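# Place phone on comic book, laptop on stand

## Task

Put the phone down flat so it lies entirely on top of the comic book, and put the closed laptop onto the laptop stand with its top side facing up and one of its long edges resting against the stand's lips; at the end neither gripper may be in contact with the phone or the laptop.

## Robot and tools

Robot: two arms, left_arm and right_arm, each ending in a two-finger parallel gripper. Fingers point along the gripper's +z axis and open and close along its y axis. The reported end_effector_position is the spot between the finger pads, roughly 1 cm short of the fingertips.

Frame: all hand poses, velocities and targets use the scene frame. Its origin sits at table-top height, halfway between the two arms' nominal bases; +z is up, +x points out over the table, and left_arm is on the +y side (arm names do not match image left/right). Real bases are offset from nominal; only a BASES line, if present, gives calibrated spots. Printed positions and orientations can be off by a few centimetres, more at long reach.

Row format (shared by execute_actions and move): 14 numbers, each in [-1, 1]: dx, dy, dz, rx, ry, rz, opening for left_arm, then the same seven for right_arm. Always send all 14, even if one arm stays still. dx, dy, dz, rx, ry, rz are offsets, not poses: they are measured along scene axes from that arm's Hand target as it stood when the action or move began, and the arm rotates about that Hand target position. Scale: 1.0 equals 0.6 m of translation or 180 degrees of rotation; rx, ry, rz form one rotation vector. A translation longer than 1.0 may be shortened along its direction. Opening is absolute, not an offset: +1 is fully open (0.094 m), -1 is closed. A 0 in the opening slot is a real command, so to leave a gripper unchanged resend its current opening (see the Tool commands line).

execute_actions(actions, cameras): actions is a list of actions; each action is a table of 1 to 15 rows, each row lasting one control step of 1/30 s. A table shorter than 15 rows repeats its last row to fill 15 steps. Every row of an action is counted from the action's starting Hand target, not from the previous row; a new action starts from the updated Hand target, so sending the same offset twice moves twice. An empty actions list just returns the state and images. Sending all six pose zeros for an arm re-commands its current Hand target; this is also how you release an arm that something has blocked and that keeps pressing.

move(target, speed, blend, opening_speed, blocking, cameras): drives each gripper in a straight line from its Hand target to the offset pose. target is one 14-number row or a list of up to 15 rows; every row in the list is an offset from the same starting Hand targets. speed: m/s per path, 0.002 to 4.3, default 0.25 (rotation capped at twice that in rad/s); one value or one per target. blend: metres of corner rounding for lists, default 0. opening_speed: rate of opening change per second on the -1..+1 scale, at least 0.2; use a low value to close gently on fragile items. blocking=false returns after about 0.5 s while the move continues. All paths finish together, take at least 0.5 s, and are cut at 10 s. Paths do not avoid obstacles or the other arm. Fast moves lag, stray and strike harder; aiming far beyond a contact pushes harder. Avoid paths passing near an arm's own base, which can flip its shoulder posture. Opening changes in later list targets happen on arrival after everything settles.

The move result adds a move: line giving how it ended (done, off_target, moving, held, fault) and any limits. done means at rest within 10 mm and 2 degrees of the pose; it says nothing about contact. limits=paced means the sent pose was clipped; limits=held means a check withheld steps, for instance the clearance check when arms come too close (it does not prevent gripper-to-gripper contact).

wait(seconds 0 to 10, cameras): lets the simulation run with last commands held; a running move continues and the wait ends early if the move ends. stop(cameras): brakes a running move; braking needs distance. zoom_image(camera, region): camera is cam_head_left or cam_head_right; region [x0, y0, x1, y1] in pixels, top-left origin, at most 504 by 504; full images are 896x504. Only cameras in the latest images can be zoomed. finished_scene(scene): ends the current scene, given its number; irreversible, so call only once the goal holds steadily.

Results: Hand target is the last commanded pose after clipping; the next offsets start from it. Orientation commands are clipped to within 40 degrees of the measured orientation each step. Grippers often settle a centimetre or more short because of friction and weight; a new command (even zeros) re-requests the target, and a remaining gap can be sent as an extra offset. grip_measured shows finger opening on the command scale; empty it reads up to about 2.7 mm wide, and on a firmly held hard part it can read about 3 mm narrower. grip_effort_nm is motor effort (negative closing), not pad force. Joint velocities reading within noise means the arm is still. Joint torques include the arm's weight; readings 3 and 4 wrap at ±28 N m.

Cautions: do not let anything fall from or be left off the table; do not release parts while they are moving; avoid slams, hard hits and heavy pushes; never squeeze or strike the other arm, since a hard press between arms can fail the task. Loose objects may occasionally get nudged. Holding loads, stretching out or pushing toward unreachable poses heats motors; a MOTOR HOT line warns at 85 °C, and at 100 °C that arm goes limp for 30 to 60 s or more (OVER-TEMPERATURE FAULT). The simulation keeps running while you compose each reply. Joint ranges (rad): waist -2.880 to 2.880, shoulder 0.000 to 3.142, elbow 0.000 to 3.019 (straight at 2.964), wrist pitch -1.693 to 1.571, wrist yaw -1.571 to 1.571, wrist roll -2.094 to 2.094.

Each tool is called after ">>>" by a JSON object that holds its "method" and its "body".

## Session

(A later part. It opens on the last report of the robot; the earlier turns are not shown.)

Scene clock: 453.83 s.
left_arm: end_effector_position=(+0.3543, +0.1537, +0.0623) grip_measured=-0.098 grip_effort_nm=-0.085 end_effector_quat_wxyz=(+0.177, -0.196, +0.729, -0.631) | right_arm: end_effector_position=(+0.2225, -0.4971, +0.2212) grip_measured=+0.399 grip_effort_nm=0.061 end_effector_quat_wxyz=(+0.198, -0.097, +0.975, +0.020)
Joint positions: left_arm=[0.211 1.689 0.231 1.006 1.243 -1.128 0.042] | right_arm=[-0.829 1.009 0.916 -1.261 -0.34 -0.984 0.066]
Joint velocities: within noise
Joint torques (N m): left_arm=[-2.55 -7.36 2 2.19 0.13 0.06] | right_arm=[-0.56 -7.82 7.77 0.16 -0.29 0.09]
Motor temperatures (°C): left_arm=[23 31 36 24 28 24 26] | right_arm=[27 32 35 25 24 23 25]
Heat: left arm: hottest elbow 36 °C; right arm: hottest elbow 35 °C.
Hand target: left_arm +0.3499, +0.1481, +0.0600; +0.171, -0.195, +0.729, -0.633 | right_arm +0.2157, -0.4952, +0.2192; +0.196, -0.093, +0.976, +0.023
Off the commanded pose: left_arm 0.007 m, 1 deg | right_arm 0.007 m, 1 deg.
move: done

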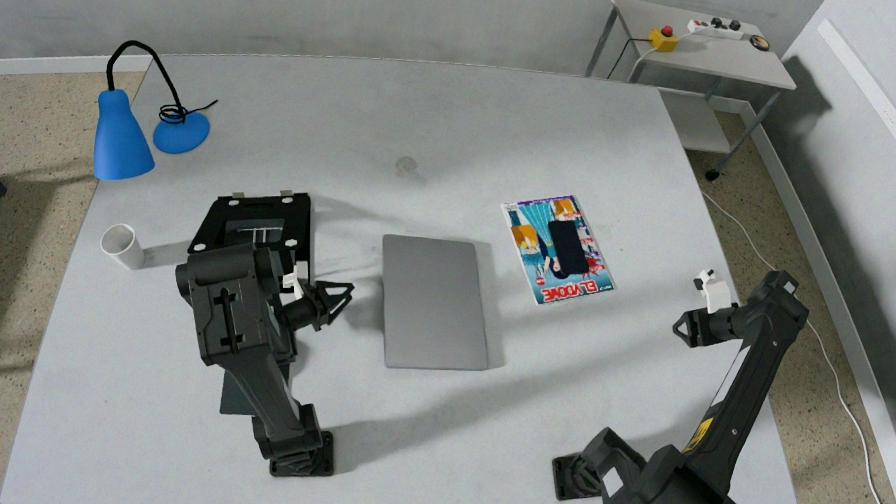

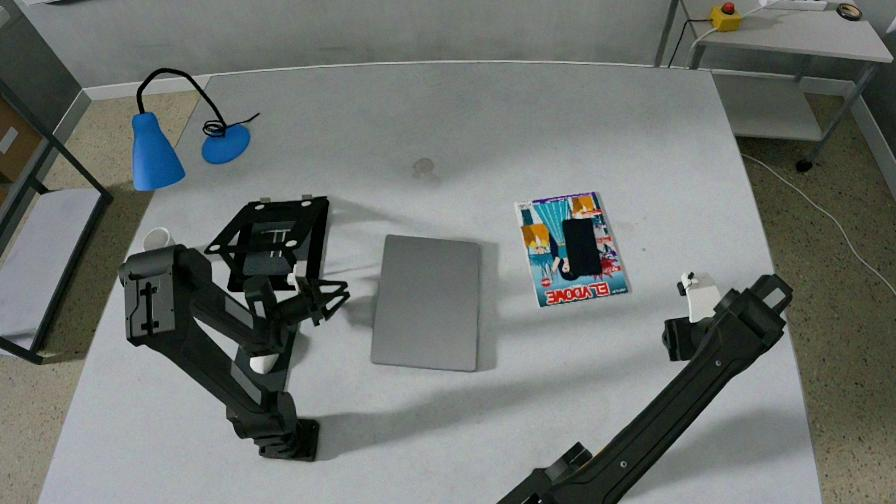

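>>> {"method": "move", "body": {"target": [0,0,-0.058,0,0,0,-0.1,0,0,0,0,0,0,0.4], "speed": 0.08, "cameras": ["cam_head_left","cam_head_right"]}}

>>> {"method": "zoom_image", "body": {"camera": "cam_head_left", "region": [300, 250, 420, 360]}}

>>> {"method": "zoom_image", "body": {"camera": "cam_head_right", "region": [300, 250, 420, 360]}}

Scene clock: 460.77 s.
left_arm: end_effector_position=(+0.3502, +0.1516, +0.0427) grip_measured=-0.098 grip_effort_nm=-0.081 end_effector_quat_wxyz=(+0.174, -0.192, +0.723, -0.640) | right_arm: end_effector_position=(+0.2225, -0.4971, +0.2212) grip_measured=+0.399 grip_effort_nm=0.066 end_effector_quat_wxyz=(+0.198, -0.097, +0.975, +0.020)
Joint positions: left_arm=[0.21 1.861 0.231 1.225 1.261 -1.177 0.042] | right_arm=[-0.829 1.009 0.916 -1.261 -0.34 -0.984 0.066]
Joint velocities: within noise
Joint torques (N m): left_arm=[-2.37 -5.54 1.89 1.06 -0.54 0.56] | right_arm=[-0.38 -7.77 7.75 0.14 -0.28 0.09]
Motor temperatures (°C): left_arm=[23 30 35 24 28 24 26] | right_arm=[27 32 35 25 24 23 25]
Heat: left arm: hottest elbow 35 °C; right arm: hottest elbow 35 °C.
Hand target: left_arm +0.3499, +0.1480, +0.0252; +0.171, -0.194, +0.729, -0.633 | right_arm +0.2157, -0.4952, +0.2192; +0.196, -0.093, +0.976, +0.023
Off the commanded pose: left_arm 0.018 m, 1 deg | right_arm 0.007 m, 1 deg.
move: off_target (left_arm)

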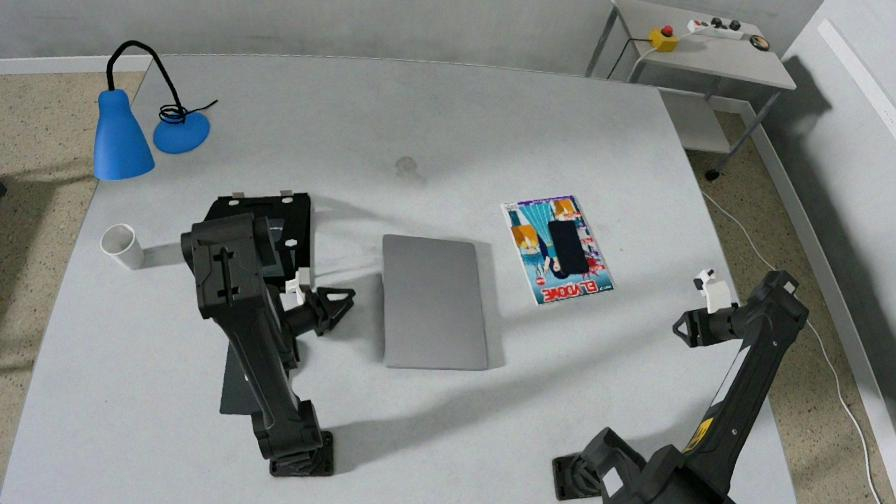

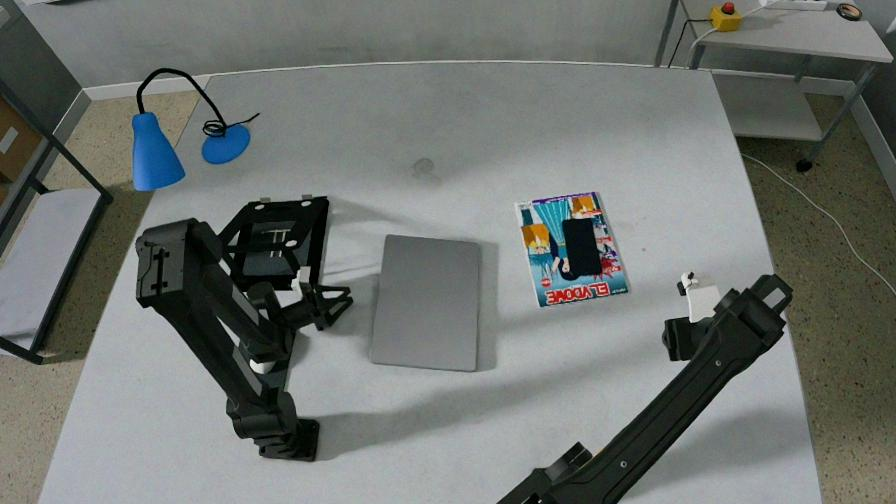

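Scaled by 4.200.

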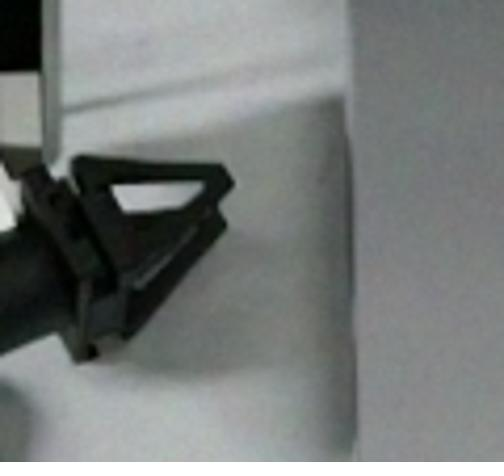

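Scaled by 4.200.

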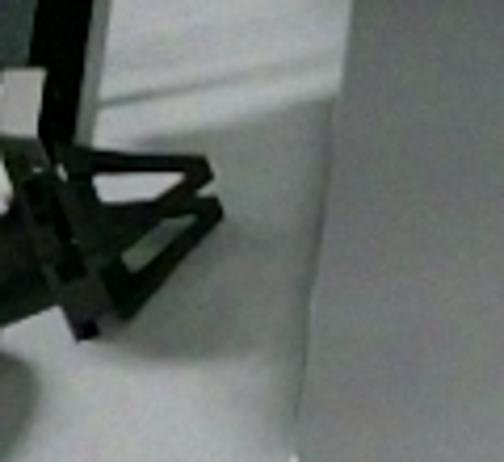

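>>> {"method": "move", "body": {"target": [[0,0,0.05,0.077,0.044,0,-0.1,0,0,0,0,0,0,0.4],[0,0,0.0,0.077,0.044,0,-0.1,0,0,0,0,0,0,0.4]], "speed": [0.2,0.05], "cameras": ["cam_head_left","cam_head_right"]}}

>>> {"method": "zoom_image", "body": {"camera": "cam_head_left", "region": [300, 250, 420, 360]}}

>>> {"method": "zoom_image", "body": {"camera": "cam_head_right", "region": [300, 250, 420, 360]}}

Scene clock: 467.27 s.
left_arm: end_effector_position=(+0.3364, +0.1490, +0.0254) grip_measured=-0.099 grip_effort_nm=-0.051 end_effector_quat_wxyz=(+0.134, -0.228, +0.806, -0.529) | right_arm: end_effector_position=(+0.2226, -0.4971, +0.2212) grip_measured=+0.399 grip_effort_nm=0.061 end_effector_quat_wxyz=(+0.198, -0.097, +0.975, +0.021)
Joint positions: left_arm=[0.158 1.485 0.261 0.295 1.042 -0.741 0.042] | right_arm=[-0.829 1.009 0.916 -1.261 -0.34 -0.984 0.066]
Joint velocities: within noise
Joint torques (N m): left_arm=[-2.84 -5.77 7.73 1.52 -0.03 0.15] | right_arm=[-0.38 -7.88 7.75 0.14 -0.29 0.09]
Motor temperatures (°C): left_arm=[23 30 35 24 28 24 26] | right_arm=[27 32 35 25 24 23 25]
Heat: left arm: hottest elbow 35 °C; right arm: hottest elbow 35 °C.
Hand target: left_arm +0.3500, +0.1481, +0.0252; +0.143, -0.216, +0.810, -0.526 | right_arm +0.2157, -0.4952, +0.2192; +0.196, -0.093, +0.976, +0.023
Off the commanded pose: left_arm 0.014 m, 2 deg | right_arm 0.007 m, 1 deg.
move: off_target (left_arm)

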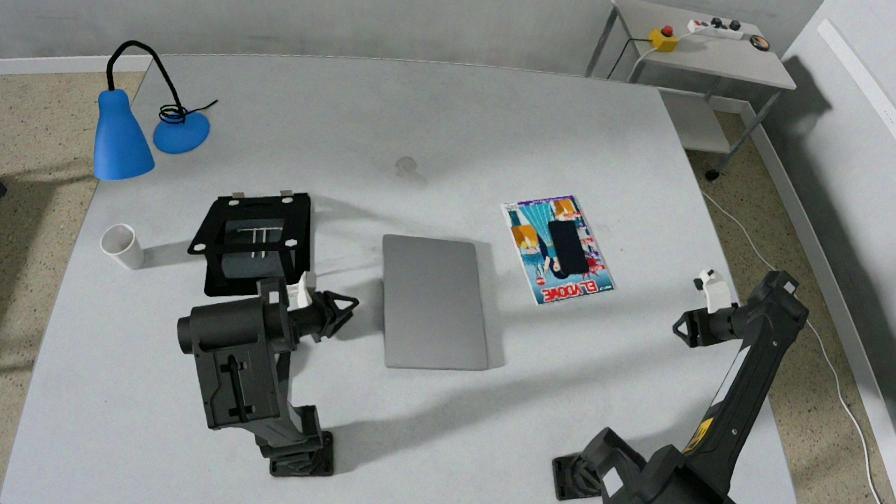

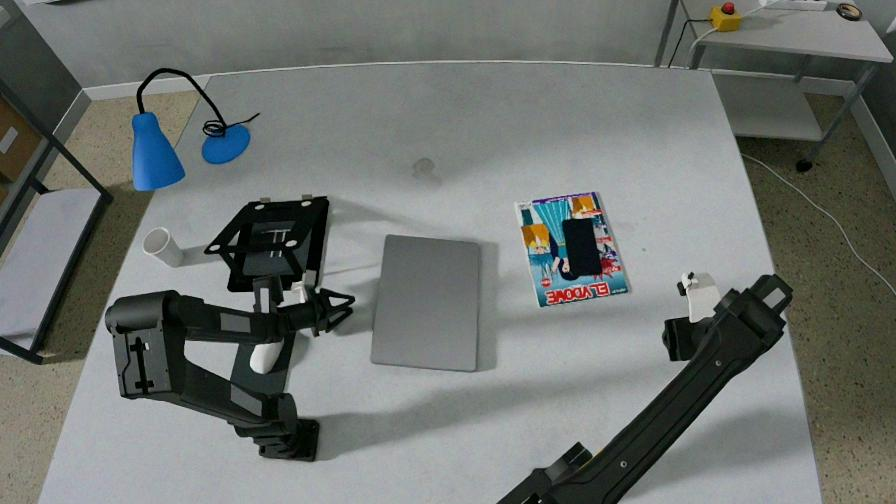

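Scaled by 4.200.

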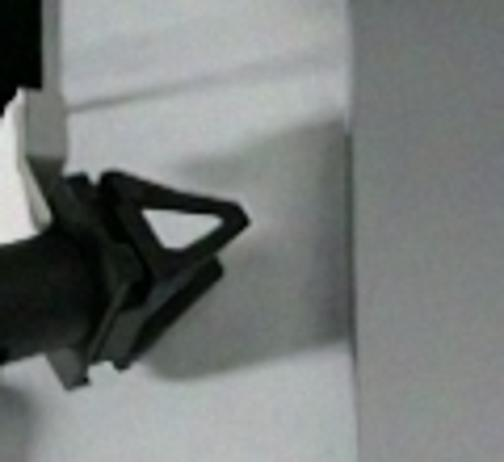

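Scaled by 4.200.

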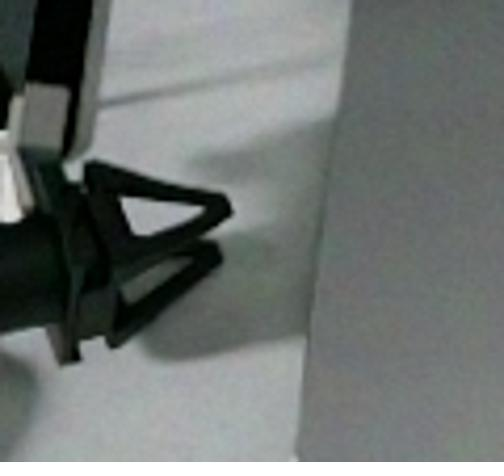

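>>> {"method": "move", "body": {"target": [0.042,-0.085,0.002,0,0,0,-0.1,0,0,0,0,0,0,0.4], "speed": 0.06, "cameras": ["cam_head_left","cam_head_right"]}}

>>> {"method": "zoom_image", "body": {"camera": "cam_head_left", "region": [300, 250, 420, 360]}}

>>> {"method": "zoom_image", "body": {"camera": "cam_head_right", "region": [300, 250, 420, 360]}}

Scene clock: 473.60 s.
left_arm: end_effector_position=(+0.3649, +0.1024, +0.0269) grip_measured=-0.099 grip_effort_nm=-0.046 end_effector_quat_wxyz=(+0.142, -0.220, +0.810, -0.525) | right_arm: end_effector_position=(+0.2226, -0.4971, +0.2212) grip_measured=+0.399 grip_effort_nm=0.066 end_effector_quat_wxyz=(+0.198, -0.097, +0.975, +0.021)
Joint positions: left_arm=[-0.046 1.558 0.291 0.556 0.894 -0.981 0.042] | right_arm=[-0.829 1.009 0.916 -1.261 -0.34 -0.984 0.066]
Joint velocities: within noise
Joint torques (N m): left_arm=[-1.61 -6.71 7.01 1.58 -0.09 -0.01] | right_arm=[-0.32 -7.82 7.77 0.14 -0.29 0.09]
Motor temperatures (°C): left_arm=[23 30 34 24 27 24 26] | right_arm=[27 32 35 25 24 23 25]
Heat: left arm: hottest elbow 34 °C; right arm: hottest elbow 35 °C.
Hand target: left_arm +0.3752, +0.0970, +0.0264; +0.143, -0.216, +0.810, -0.526 | right_arm +0.2157, -0.4952, +0.2192; +0.196, -0.093, +0.976, +0.023
Off the commanded pose: left_arm 0.012 m, 1 deg | right_arm 0.007 m, 1 deg.
move: off_target (left_arm)

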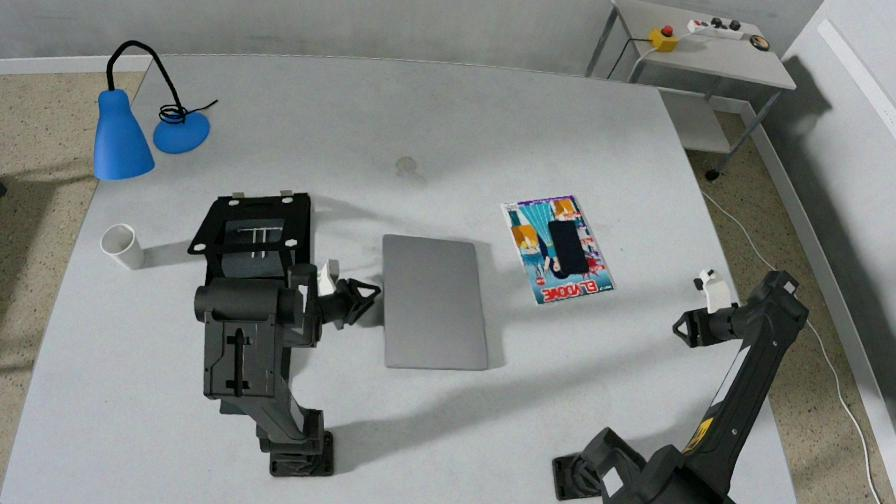

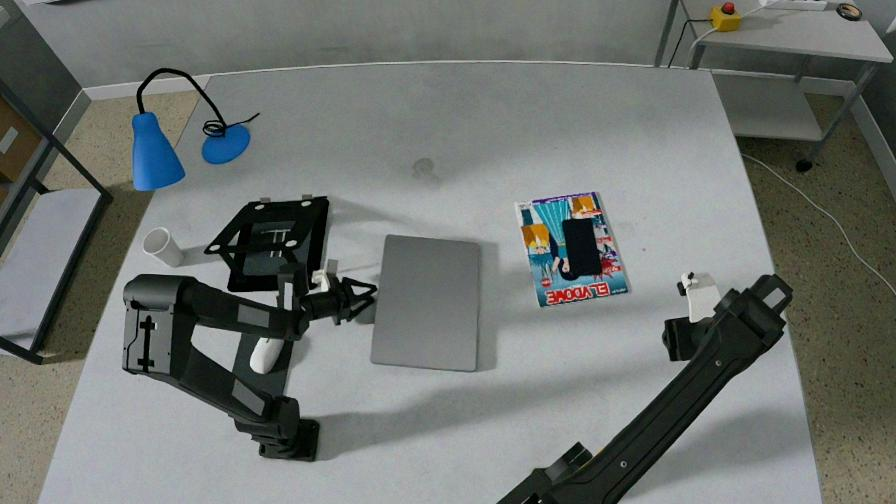

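Scaled by 4.200.

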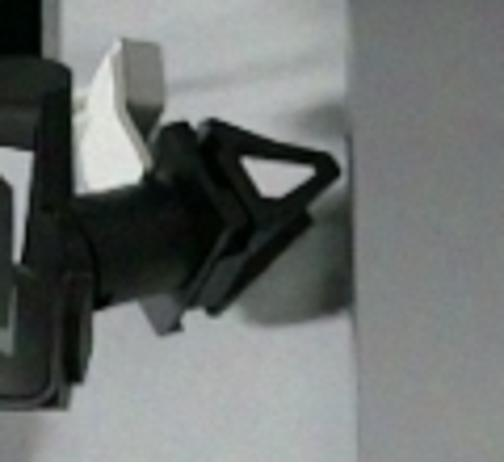

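Scaled by 4.200.

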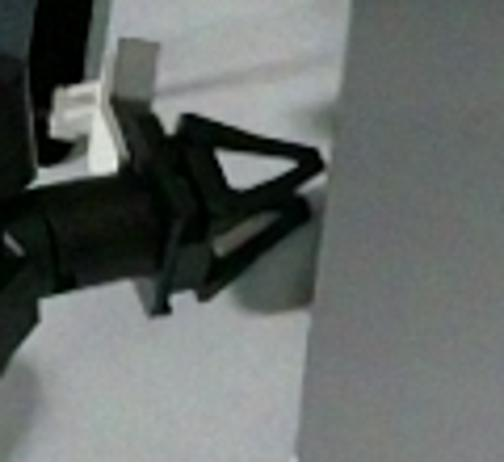

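>>> {"method": "move", "body": {"target": [0.036,-0.068,0.0,0,0,0,-0.1,0,0,0,0,0,0,0.4], "speed": 0.05, "cameras": ["cam_head_left","cam_head_right"]}}

>>> {"method": "zoom_image", "body": {"camera": "cam_head_left", "region": [320, 220, 500, 380]}}

>>> {"method": "zoom_image", "body": {"camera": "cam_head_right", "region": [320, 220, 500, 380]}}

Scene clock: 478.27 s.
left_arm: end_effector_position=(+0.3883, +0.0691, +0.0277) grip_measured=-0.099 grip_effort_nm=-0.022 end_effector_quat_wxyz=(+0.147, -0.225, +0.809, -0.523) | right_arm: end_effector_position=(+0.2226, -0.4971, +0.2212) grip_measured=+0.399 grip_effort_nm=0.066 end_effector_quat_wxyz=(+0.198, -0.097, +0.975, +0.021)
Joint positions: left_arm=[-0.17 1.612 0.342 0.654 0.781 -1.105 0.042] | right_arm=[-0.829 1.009 0.916 -1.261 -0.34 -0.984 0.066]
Joint velocities: within noise
Joint torques (N m): left_arm=[-3.9 -7.18 7.57 1.85 0.02 0.04] | right_arm=[-0.44 -7.82 7.77 0.14 -0.29 0.09]
Motor temperatures (°C): left_arm=[23 29 34 24 27 24 26] | right_arm=[27 32 35 25 24 23 25]
Heat: left arm: hottest elbow 34 °C; right arm: hottest elbow 35 °C.
Hand target: left_arm +0.3968, +0.0563, +0.0265; +0.143, -0.216, +0.810, -0.526 | right_arm +0.2157, -0.4952, +0.2192; +0.196, -0.093, +0.976, +0.023
Off the commanded pose: left_arm 0.015 m, 1 deg | right_arm 0.007 m, 1 deg.
move: off_target (left_arm)

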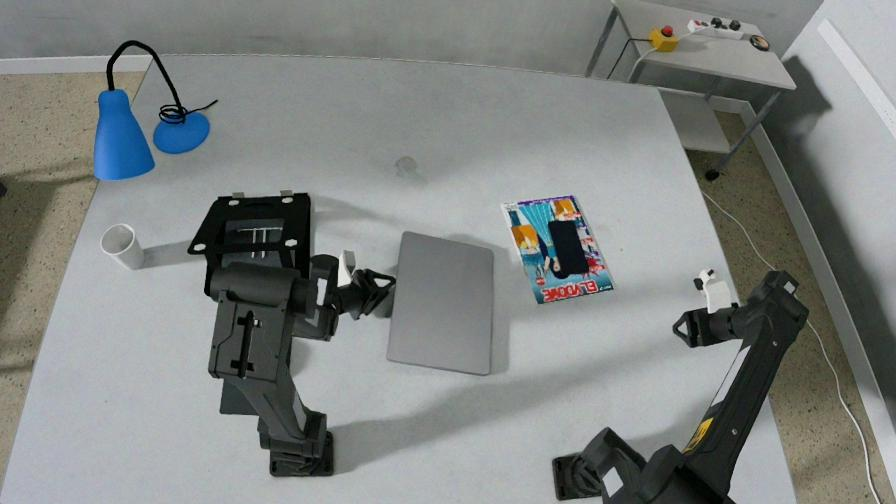

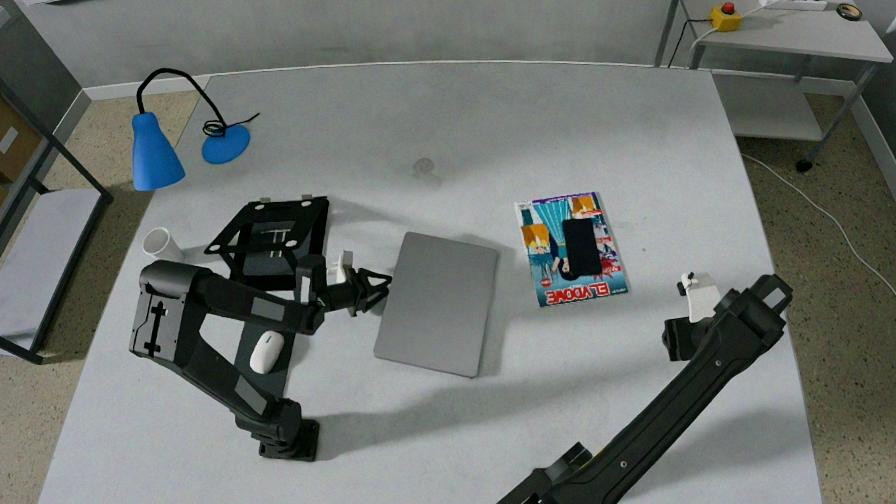

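Scaled by 2.800.

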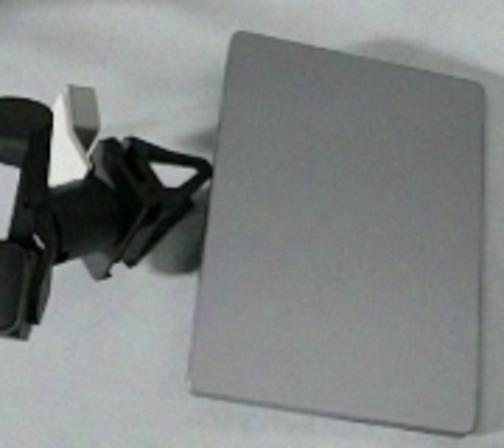

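Scaled by 2.800.

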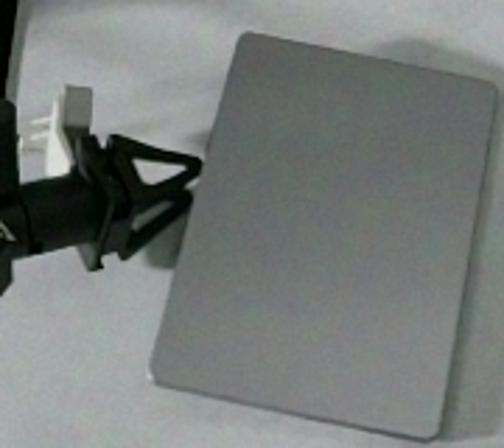

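>>> {"method": "move", "body": {"target": [[-0.02,0.035,0,0,0,0,-0.1,0,0,0,0,0,0,0.4],[-0.02,0.035,-0.035,0,0,0,-0.1,0,0,0,0,0,0,0.4]], "speed": 0.05, "cameras": ["cam_head_left","cam_head_right"]}}

>>> {"method": "zoom_image", "body": {"camera": "cam_head_left", "region": [340, 250, 430, 330]}}

>>> {"method": "zoom_image", "body": {"camera": "cam_head_right", "region": [340, 250, 430, 330]}}

Scene clock: 486.27 s.
left_arm: end_effector_position=(+0.3879, +0.0701, +0.0269) grip_measured=-0.099 grip_effort_nm=-0.012 end_effector_quat_wxyz=(+0.154, -0.195, +0.803, -0.542) | right_arm: end_effector_position=(+0.2226, -0.4971, +0.2212) grip_measured=+0.399 grip_effort_nm=0.066 end_effector_quat_wxyz=(+0.198, -0.097, +0.975, +0.021)
Joint positions: left_arm=[-0.147 1.664 0.342 0.735 0.849 -1.07 0.042] | right_arm=[-0.829 1.009 0.916 -1.261 -0.34 -0.984 0.066]
Joint velocities: within noise
Joint torques (N m): left_arm=[-0.21 -6.36 3.58 1.18 -0.5 0.17] | right_arm=[-0.38 -7.82 7.77 0.16 -0.29 0.08]
Motor temperatures (°C): left_arm=[23 29 34 24 27 24 26] | right_arm=[27 31 35 25 24 23 25]
Heat: left arm: hottest elbow 34 °C; right arm: hottest elbow 35 °C.
Hand target: left_arm +0.3847, +0.0772, +0.0055; +0.143, -0.216, +0.810, -0.526 | right_arm +0.2157, -0.4952, +0.2192; +0.196, -0.093, +0.976, +0.023
Off the commanded pose: left_arm 0.023 m, 3 deg | right_arm 0.007 m, 1 deg.
move: off_target (left_arm)

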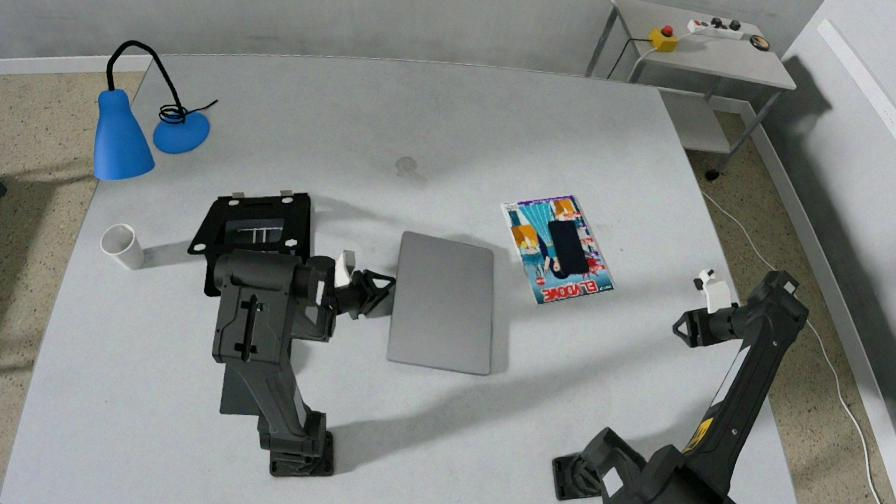

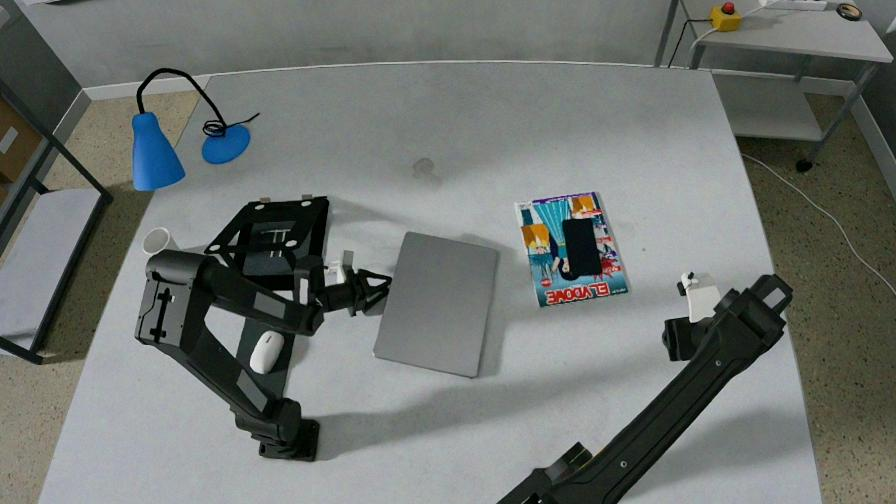

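Scaled by 5.600.

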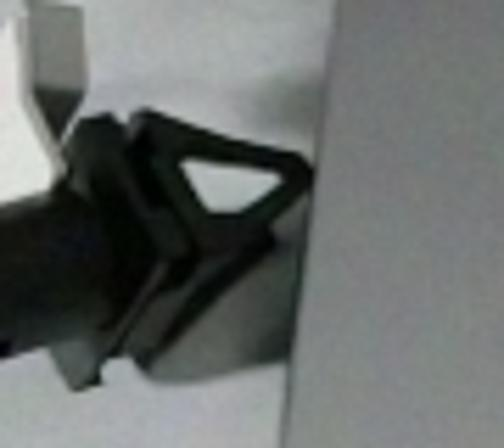

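Scaled by 5.600.

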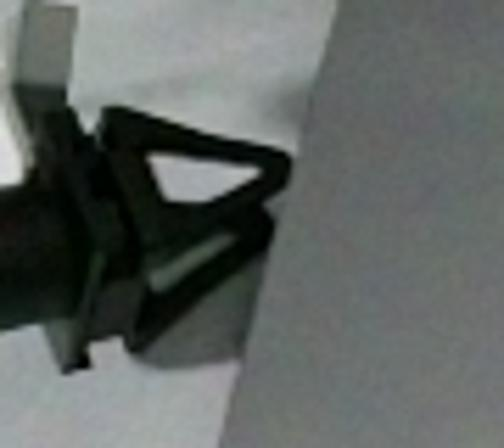

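>>> {"method": "move", "body": {"target": [[-0.05,0.085,0.06,0.048,0.028,0,-0.2,0,0,0,0,0,0,0.4],[-0.05,0.085,0.0,0.048,0.028,0,-0.2,0,0,0,0,0,0,0.4]], "speed": [0.1,0.06], "cameras": ["cam_head_left","cam_head_right"]}}

>>> {"method": "zoom_image", "body": {"camera": "cam_head_left", "region": [330, 250, 420, 330]}}

>>> {"method": "zoom_image", "body": {"camera": "cam_head_right", "region": [330, 250, 420, 330]}}

Scene clock: 504.50 s.
left_arm: end_effector_position=(+0.3565, +0.1212, +0.0227) grip_measured=-0.199 grip_effort_nm=-0.017 end_effector_quat_wxyz=(+0.130, -0.211, +0.848, -0.468) | right_arm: end_effector_position=(+0.2226, -0.4971, +0.2212) grip_measured=+0.399 grip_effort_nm=0.066 end_effector_quat_wxyz=(+0.198, -0.097, +0.975, +0.021)
Joint positions: left_arm=[-0.005 1.441 0.329 0.19 0.847 -0.765 0.038] | right_arm=[-0.829 1.009 0.916 -1.261 -0.34 -0.984 0.066]
Joint velocities: within noise
Joint torques (N m): left_arm=[-0.44 -5.13 5.71 1.35 -0.71 0.21] | right_arm=[-0.38 -7.82 7.77 0.17 -0.29 0.09]
Motor temperatures (°C): left_arm=[23 29 33 24 27 24 26] | right_arm=[27 31 35 25 24 23 25]
Heat: left arm: hottest elbow 33 °C; right arm: hottest elbow 35 °C.
Hand target: left_arm +0.3548, +0.1283, +0.0054; +0.123, -0.227, +0.853, -0.453 | right_arm +0.2157, -0.4952, +0.2192; +0.196, -0.093, +0.976, +0.023
Off the commanded pose: left_arm 0.019 m, 3 deg | right_arm 0.007 m, 1 deg.
move: off_target (left_arm)

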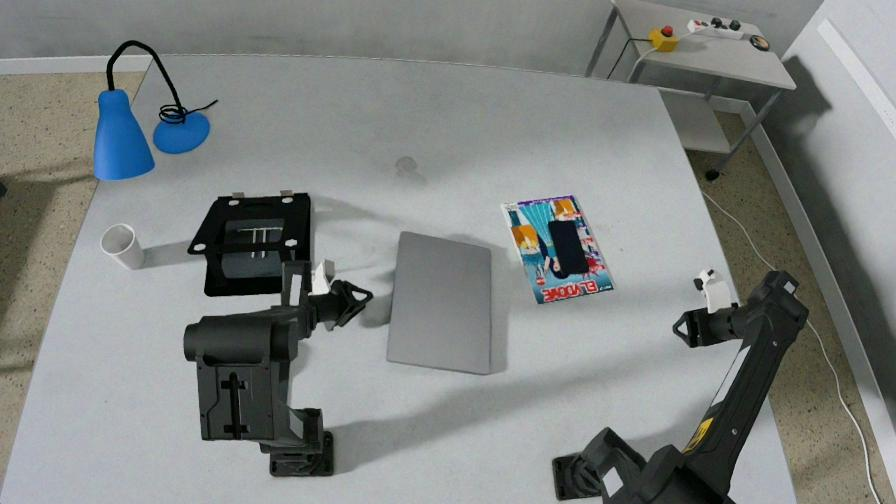

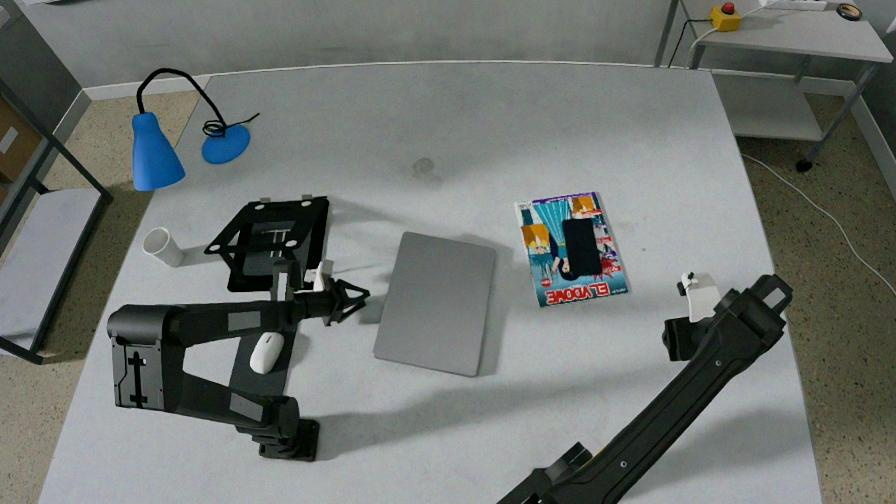

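Scaled by 5.600.

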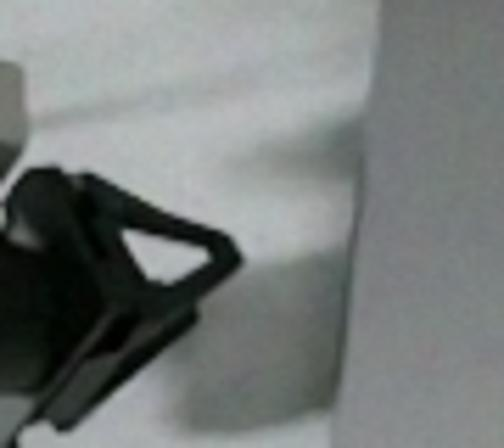

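Scaled by 5.600.

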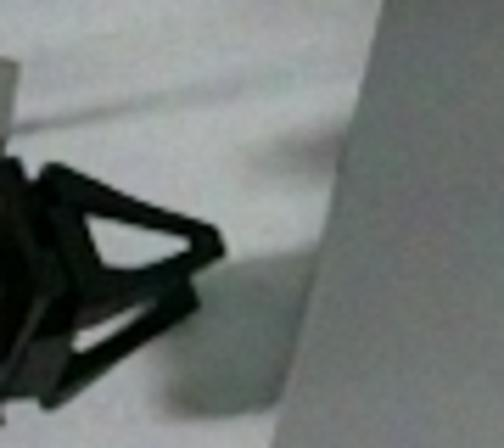

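>>> {"method": "move", "body": {"target": [0.065,-0.115,0.012,0,0,0,-0.2,0,0,0,0,0,0,0.4], "speed": 0.05, "cameras": ["cam_head_left","cam_head_right"]}}

>>> {"method": "zoom_image", "body": {"camera": "cam_head_left", "region": [330, 250, 420, 330]}}

>>> {"method": "zoom_image", "body": {"camera": "cam_head_right", "region": [330, 250, 420, 330]}}

Scene clock: 511.73 s.
left_arm: end_effector_position=(+0.3909, +0.0711, +0.0240) grip_measured=-0.200 grip_effort_nm=0.002 end_effector_quat_wxyz=(+0.138, -0.231, +0.847, -0.459) | right_arm: end_effector_position=(+0.2226, -0.4971, +0.2212) grip_measured=+0.399 grip_effort_nm=0.071 end_effector_quat_wxyz=(+0.198, -0.097, +0.975, +0.021)
Joint positions: left_arm=[-0.198 1.515 0.394 0.351 0.68 -0.998 0.038] | right_arm=[-0.829 1.009 0.916 -1.261 -0.34 -0.984 0.066]
Joint velocities: within noise
Joint torques (N m): left_arm=[-3.6 -6.24 8.44 1.43 -0.25 0.01] | right_arm=[-0.44 -7.88 7.79 0.14 -0.29 0.08]
Motor temperatures (°C): left_arm=[23 28 33 24 27 24 26] | right_arm=[27 31 35 25 24 23 25]
Heat: left arm: hottest elbow 33 °C; right arm: hottest elbow 35 °C.
Hand target: left_arm +0.3937, +0.0592, +0.0127; +0.123, -0.227, +0.853, -0.453 | right_arm +0.2157, -0.4952, +0.2192; +0.196, -0.093, +0.976, +0.023
Off the commanded pose: left_arm 0.017 m, 2 deg | right_arm 0.007 m, 1 deg.
move: off_target (left_arm)

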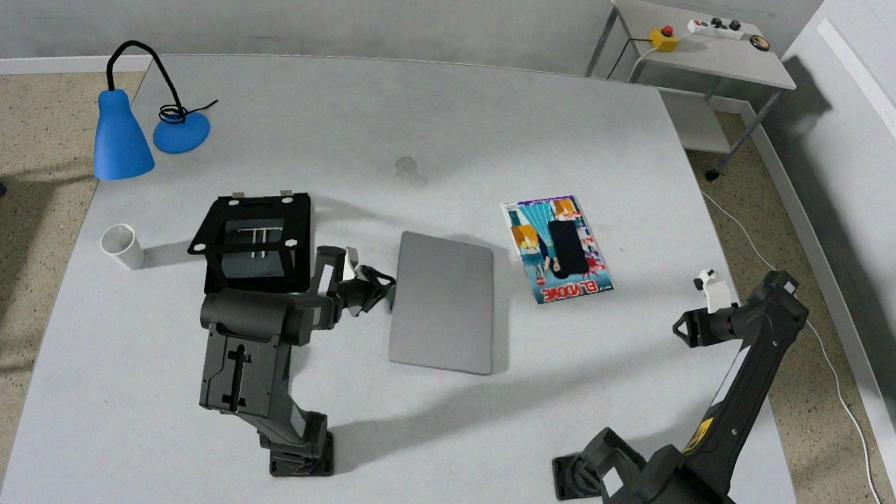

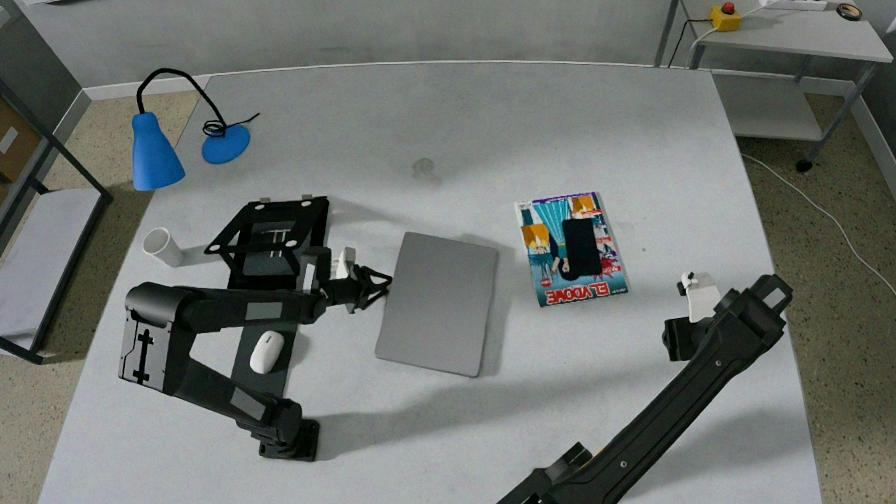

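Scaled by 5.600.

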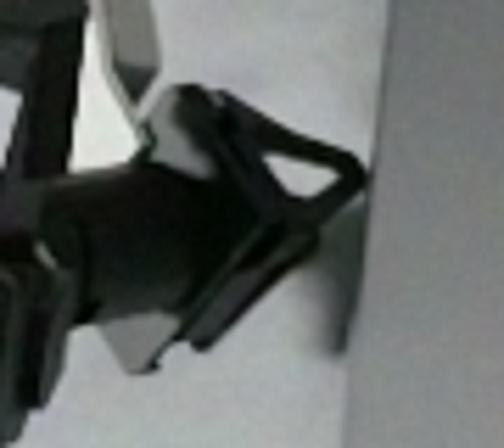

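Scaled by 5.600.

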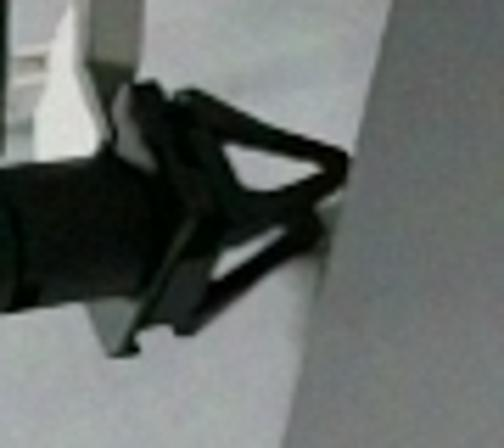

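>>> {"method": "move", "body": {"target": [0.035,-0.06,0.0,0,0,0,-0.2,0,0,0,0,0,0,0.4], "speed": 0.05, "cameras": ["cam_head_left","cam_head_right"]}}

>>> {"method": "zoom_image", "body": {"camera": "cam_head_left", "region": [330, 240, 420, 320]}}

>>> {"method": "zoom_image", "body": {"camera": "cam_head_right", "region": [330, 240, 420, 320]}}

Scene clock: 517.10 s.
left_arm: end_effector_position=(+0.4133, +0.0408, +0.0247) grip_measured=-0.200 grip_effort_nm=0.012 end_effector_quat_wxyz=(+0.140, -0.236, +0.846, -0.457) | right_arm: end_effector_position=(+0.2226, -0.4971, +0.2212) grip_measured=+0.399 grip_effort_nm=0.066 end_effector_quat_wxyz=(+0.198, -0.097, +0.975, +0.021)
Joint positions: left_arm=[-0.285 1.571 0.461 0.388 0.606 -1.081 0.038] | right_arm=[-0.829 1.009 0.916 -1.261 -0.34 -0.984 0.066]
Joint velocities: within noise
Joint torques (N m): left_arm=[-4.6 -6.71 8.81 1.54 -0.06 -0.01] | right_arm=[-0.38 -7.82 7.77 0.14 -0.29 0.08]
Motor temperatures (°C): left_arm=[23 28 33 24 27 24 26] | right_arm=[27 31 35 25 24 23 25]
Heat: left arm: hottest elbow 33 °C; right arm: hottest elbow 35 °C.
Hand target: left_arm +0.4146, +0.0232, +0.0125; +0.123, -0.227, +0.853, -0.453 | right_arm +0.2157, -0.4952, +0.2192; +0.196, -0.093, +0.976, +0.023
Off the commanded pose: left_arm 0.021 m, 2 deg | right_arm 0.007 m, 1 deg.
move: off_target (left_arm)

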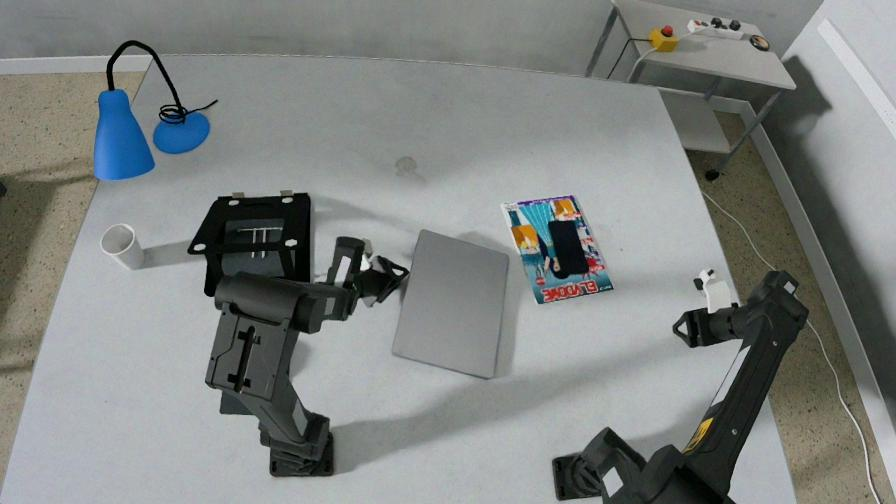

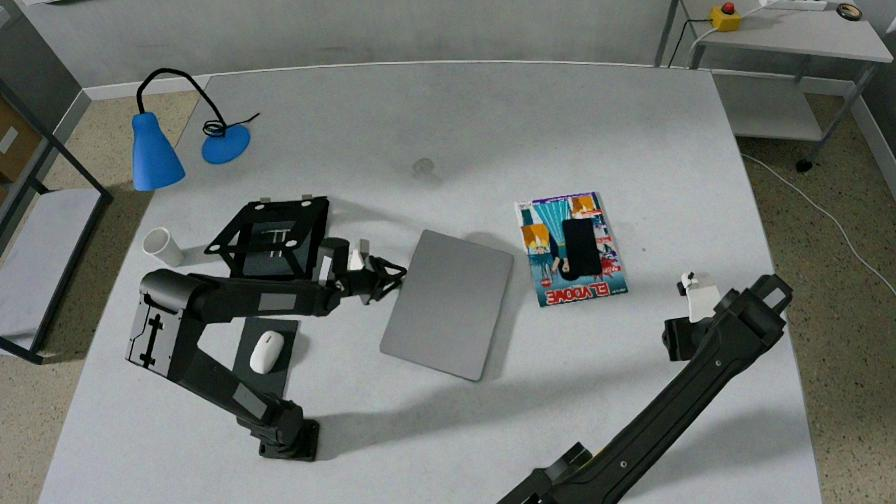

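Scaled by 5.600.

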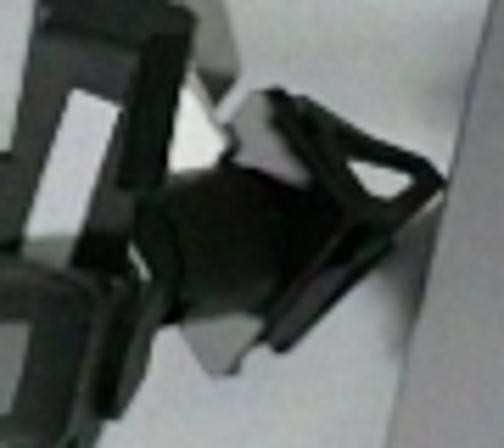

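Scaled by 5.600.

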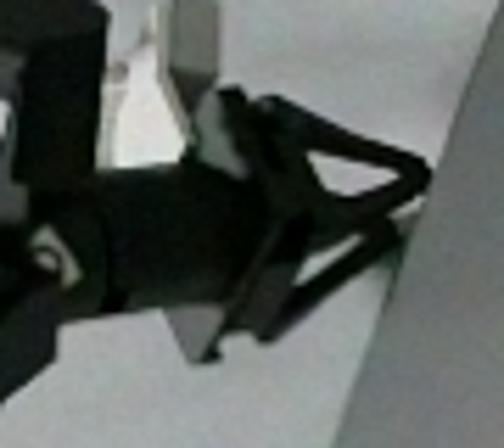

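>>> {"method": "move", "body": {"target": [[-0.05,0.1,0.2,0,0,0,-0.2,0,0,0,0,0,0,0.4],[0.2,0.13,0.2,0.321,-0.075,-0.198,-0.95,0,0,0,0,0,0,0.4],[0.2,0.13,0.045,0.321,-0.075,-0.198,-0.95,0,0,0,0,0,0,0.4]], "speed": [0.2,0.25,0.12], "blend": [0.03,0.02,0], "cameras": ["cam_head_left","cam_head_right"]}}

>>> {"method": "zoom_image", "body": {"camera": "cam_head_left", "region": [330, 190, 530, 390]}}

>>> {"method": "zoom_image", "body": {"camera": "cam_head_right", "region": [330, 190, 530, 390]}}

Scene clock: 542.43 s.
left_arm: end_effector_position=(+0.5354, +0.1075, +0.0430) grip_measured=-0.948 grip_effort_nm=-0.085 end_effector_quat_wxyz=(+0.167, +0.161, +0.972, -0.030) | right_arm: end_effector_position=(+0.2226, -0.4971, +0.2212) grip_measured=+0.399 grip_effort_nm=0.066 end_effector_quat_wxyz=(+0.198, -0.097, +0.975, +0.021)
Joint positions: left_arm=[-0.28 1.682 1.054 -0.601 0.03 0.072 0.002] | right_arm=[-0.829 1.009 0.916 -1.261 -0.34 -0.984 0.066]
Joint velocities: within noise
Joint torques (N m): left_arm=[-2.37 -15.74 8.59 1.62 -0.07 0.11] | right_arm=[-0.44 -7.82 7.76 0.16 -0.29 0.08]
Motor temperatures (°C): left_arm=[23 28 34 24 27 24 26] | right_arm=[27 31 35 25 24 23 25]
Heat: left arm: hottest elbow 34 °C; right arm: hottest elbow 35 °C.
Hand target: left_arm +0.5347, +0.1011, +0.0397; +0.171, +0.171, +0.970, -0.029 | right_arm +0.2157, -0.4952, +0.2192; +0.196, -0.093, +0.976, +0.023
Off the commanded pose: left_arm 0.007 m, 1 deg | right_arm 0.007 m, 1 deg.
move: done; blend cut to 0 m at target 2; target 2's new opening was sent with left_arm's hand 0.035 m and 3 deg from that target

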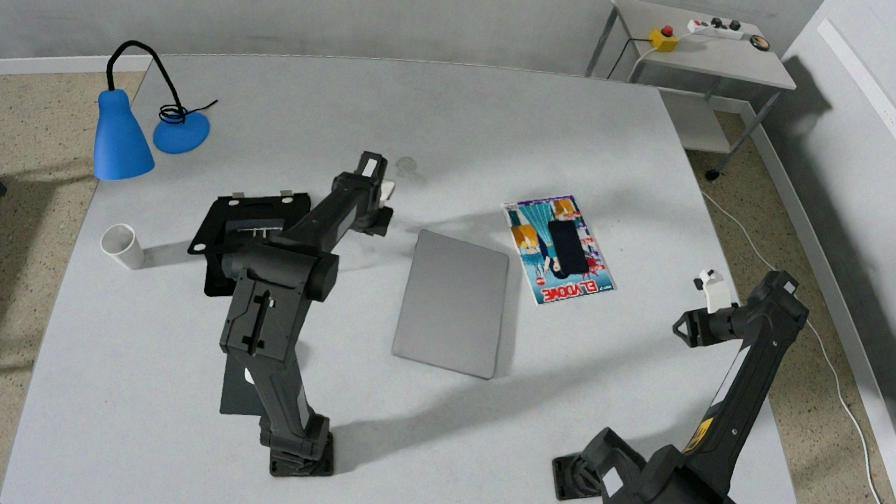

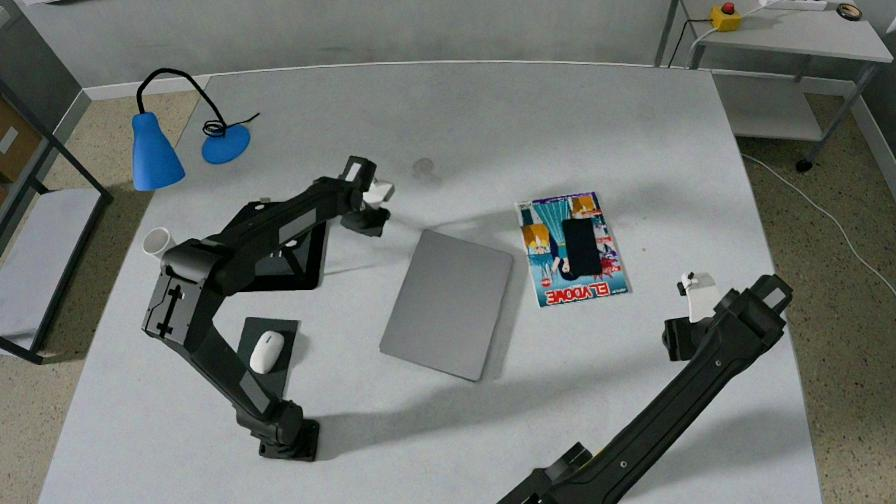

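Scaled by 2.520.

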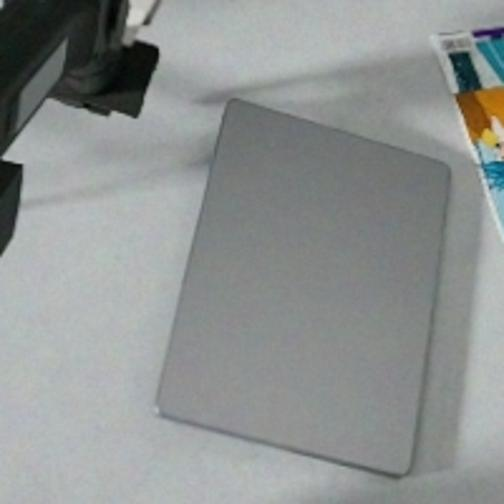

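Scaled by 2.520.

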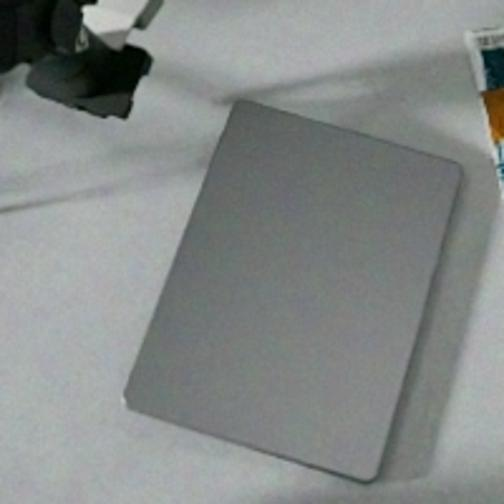

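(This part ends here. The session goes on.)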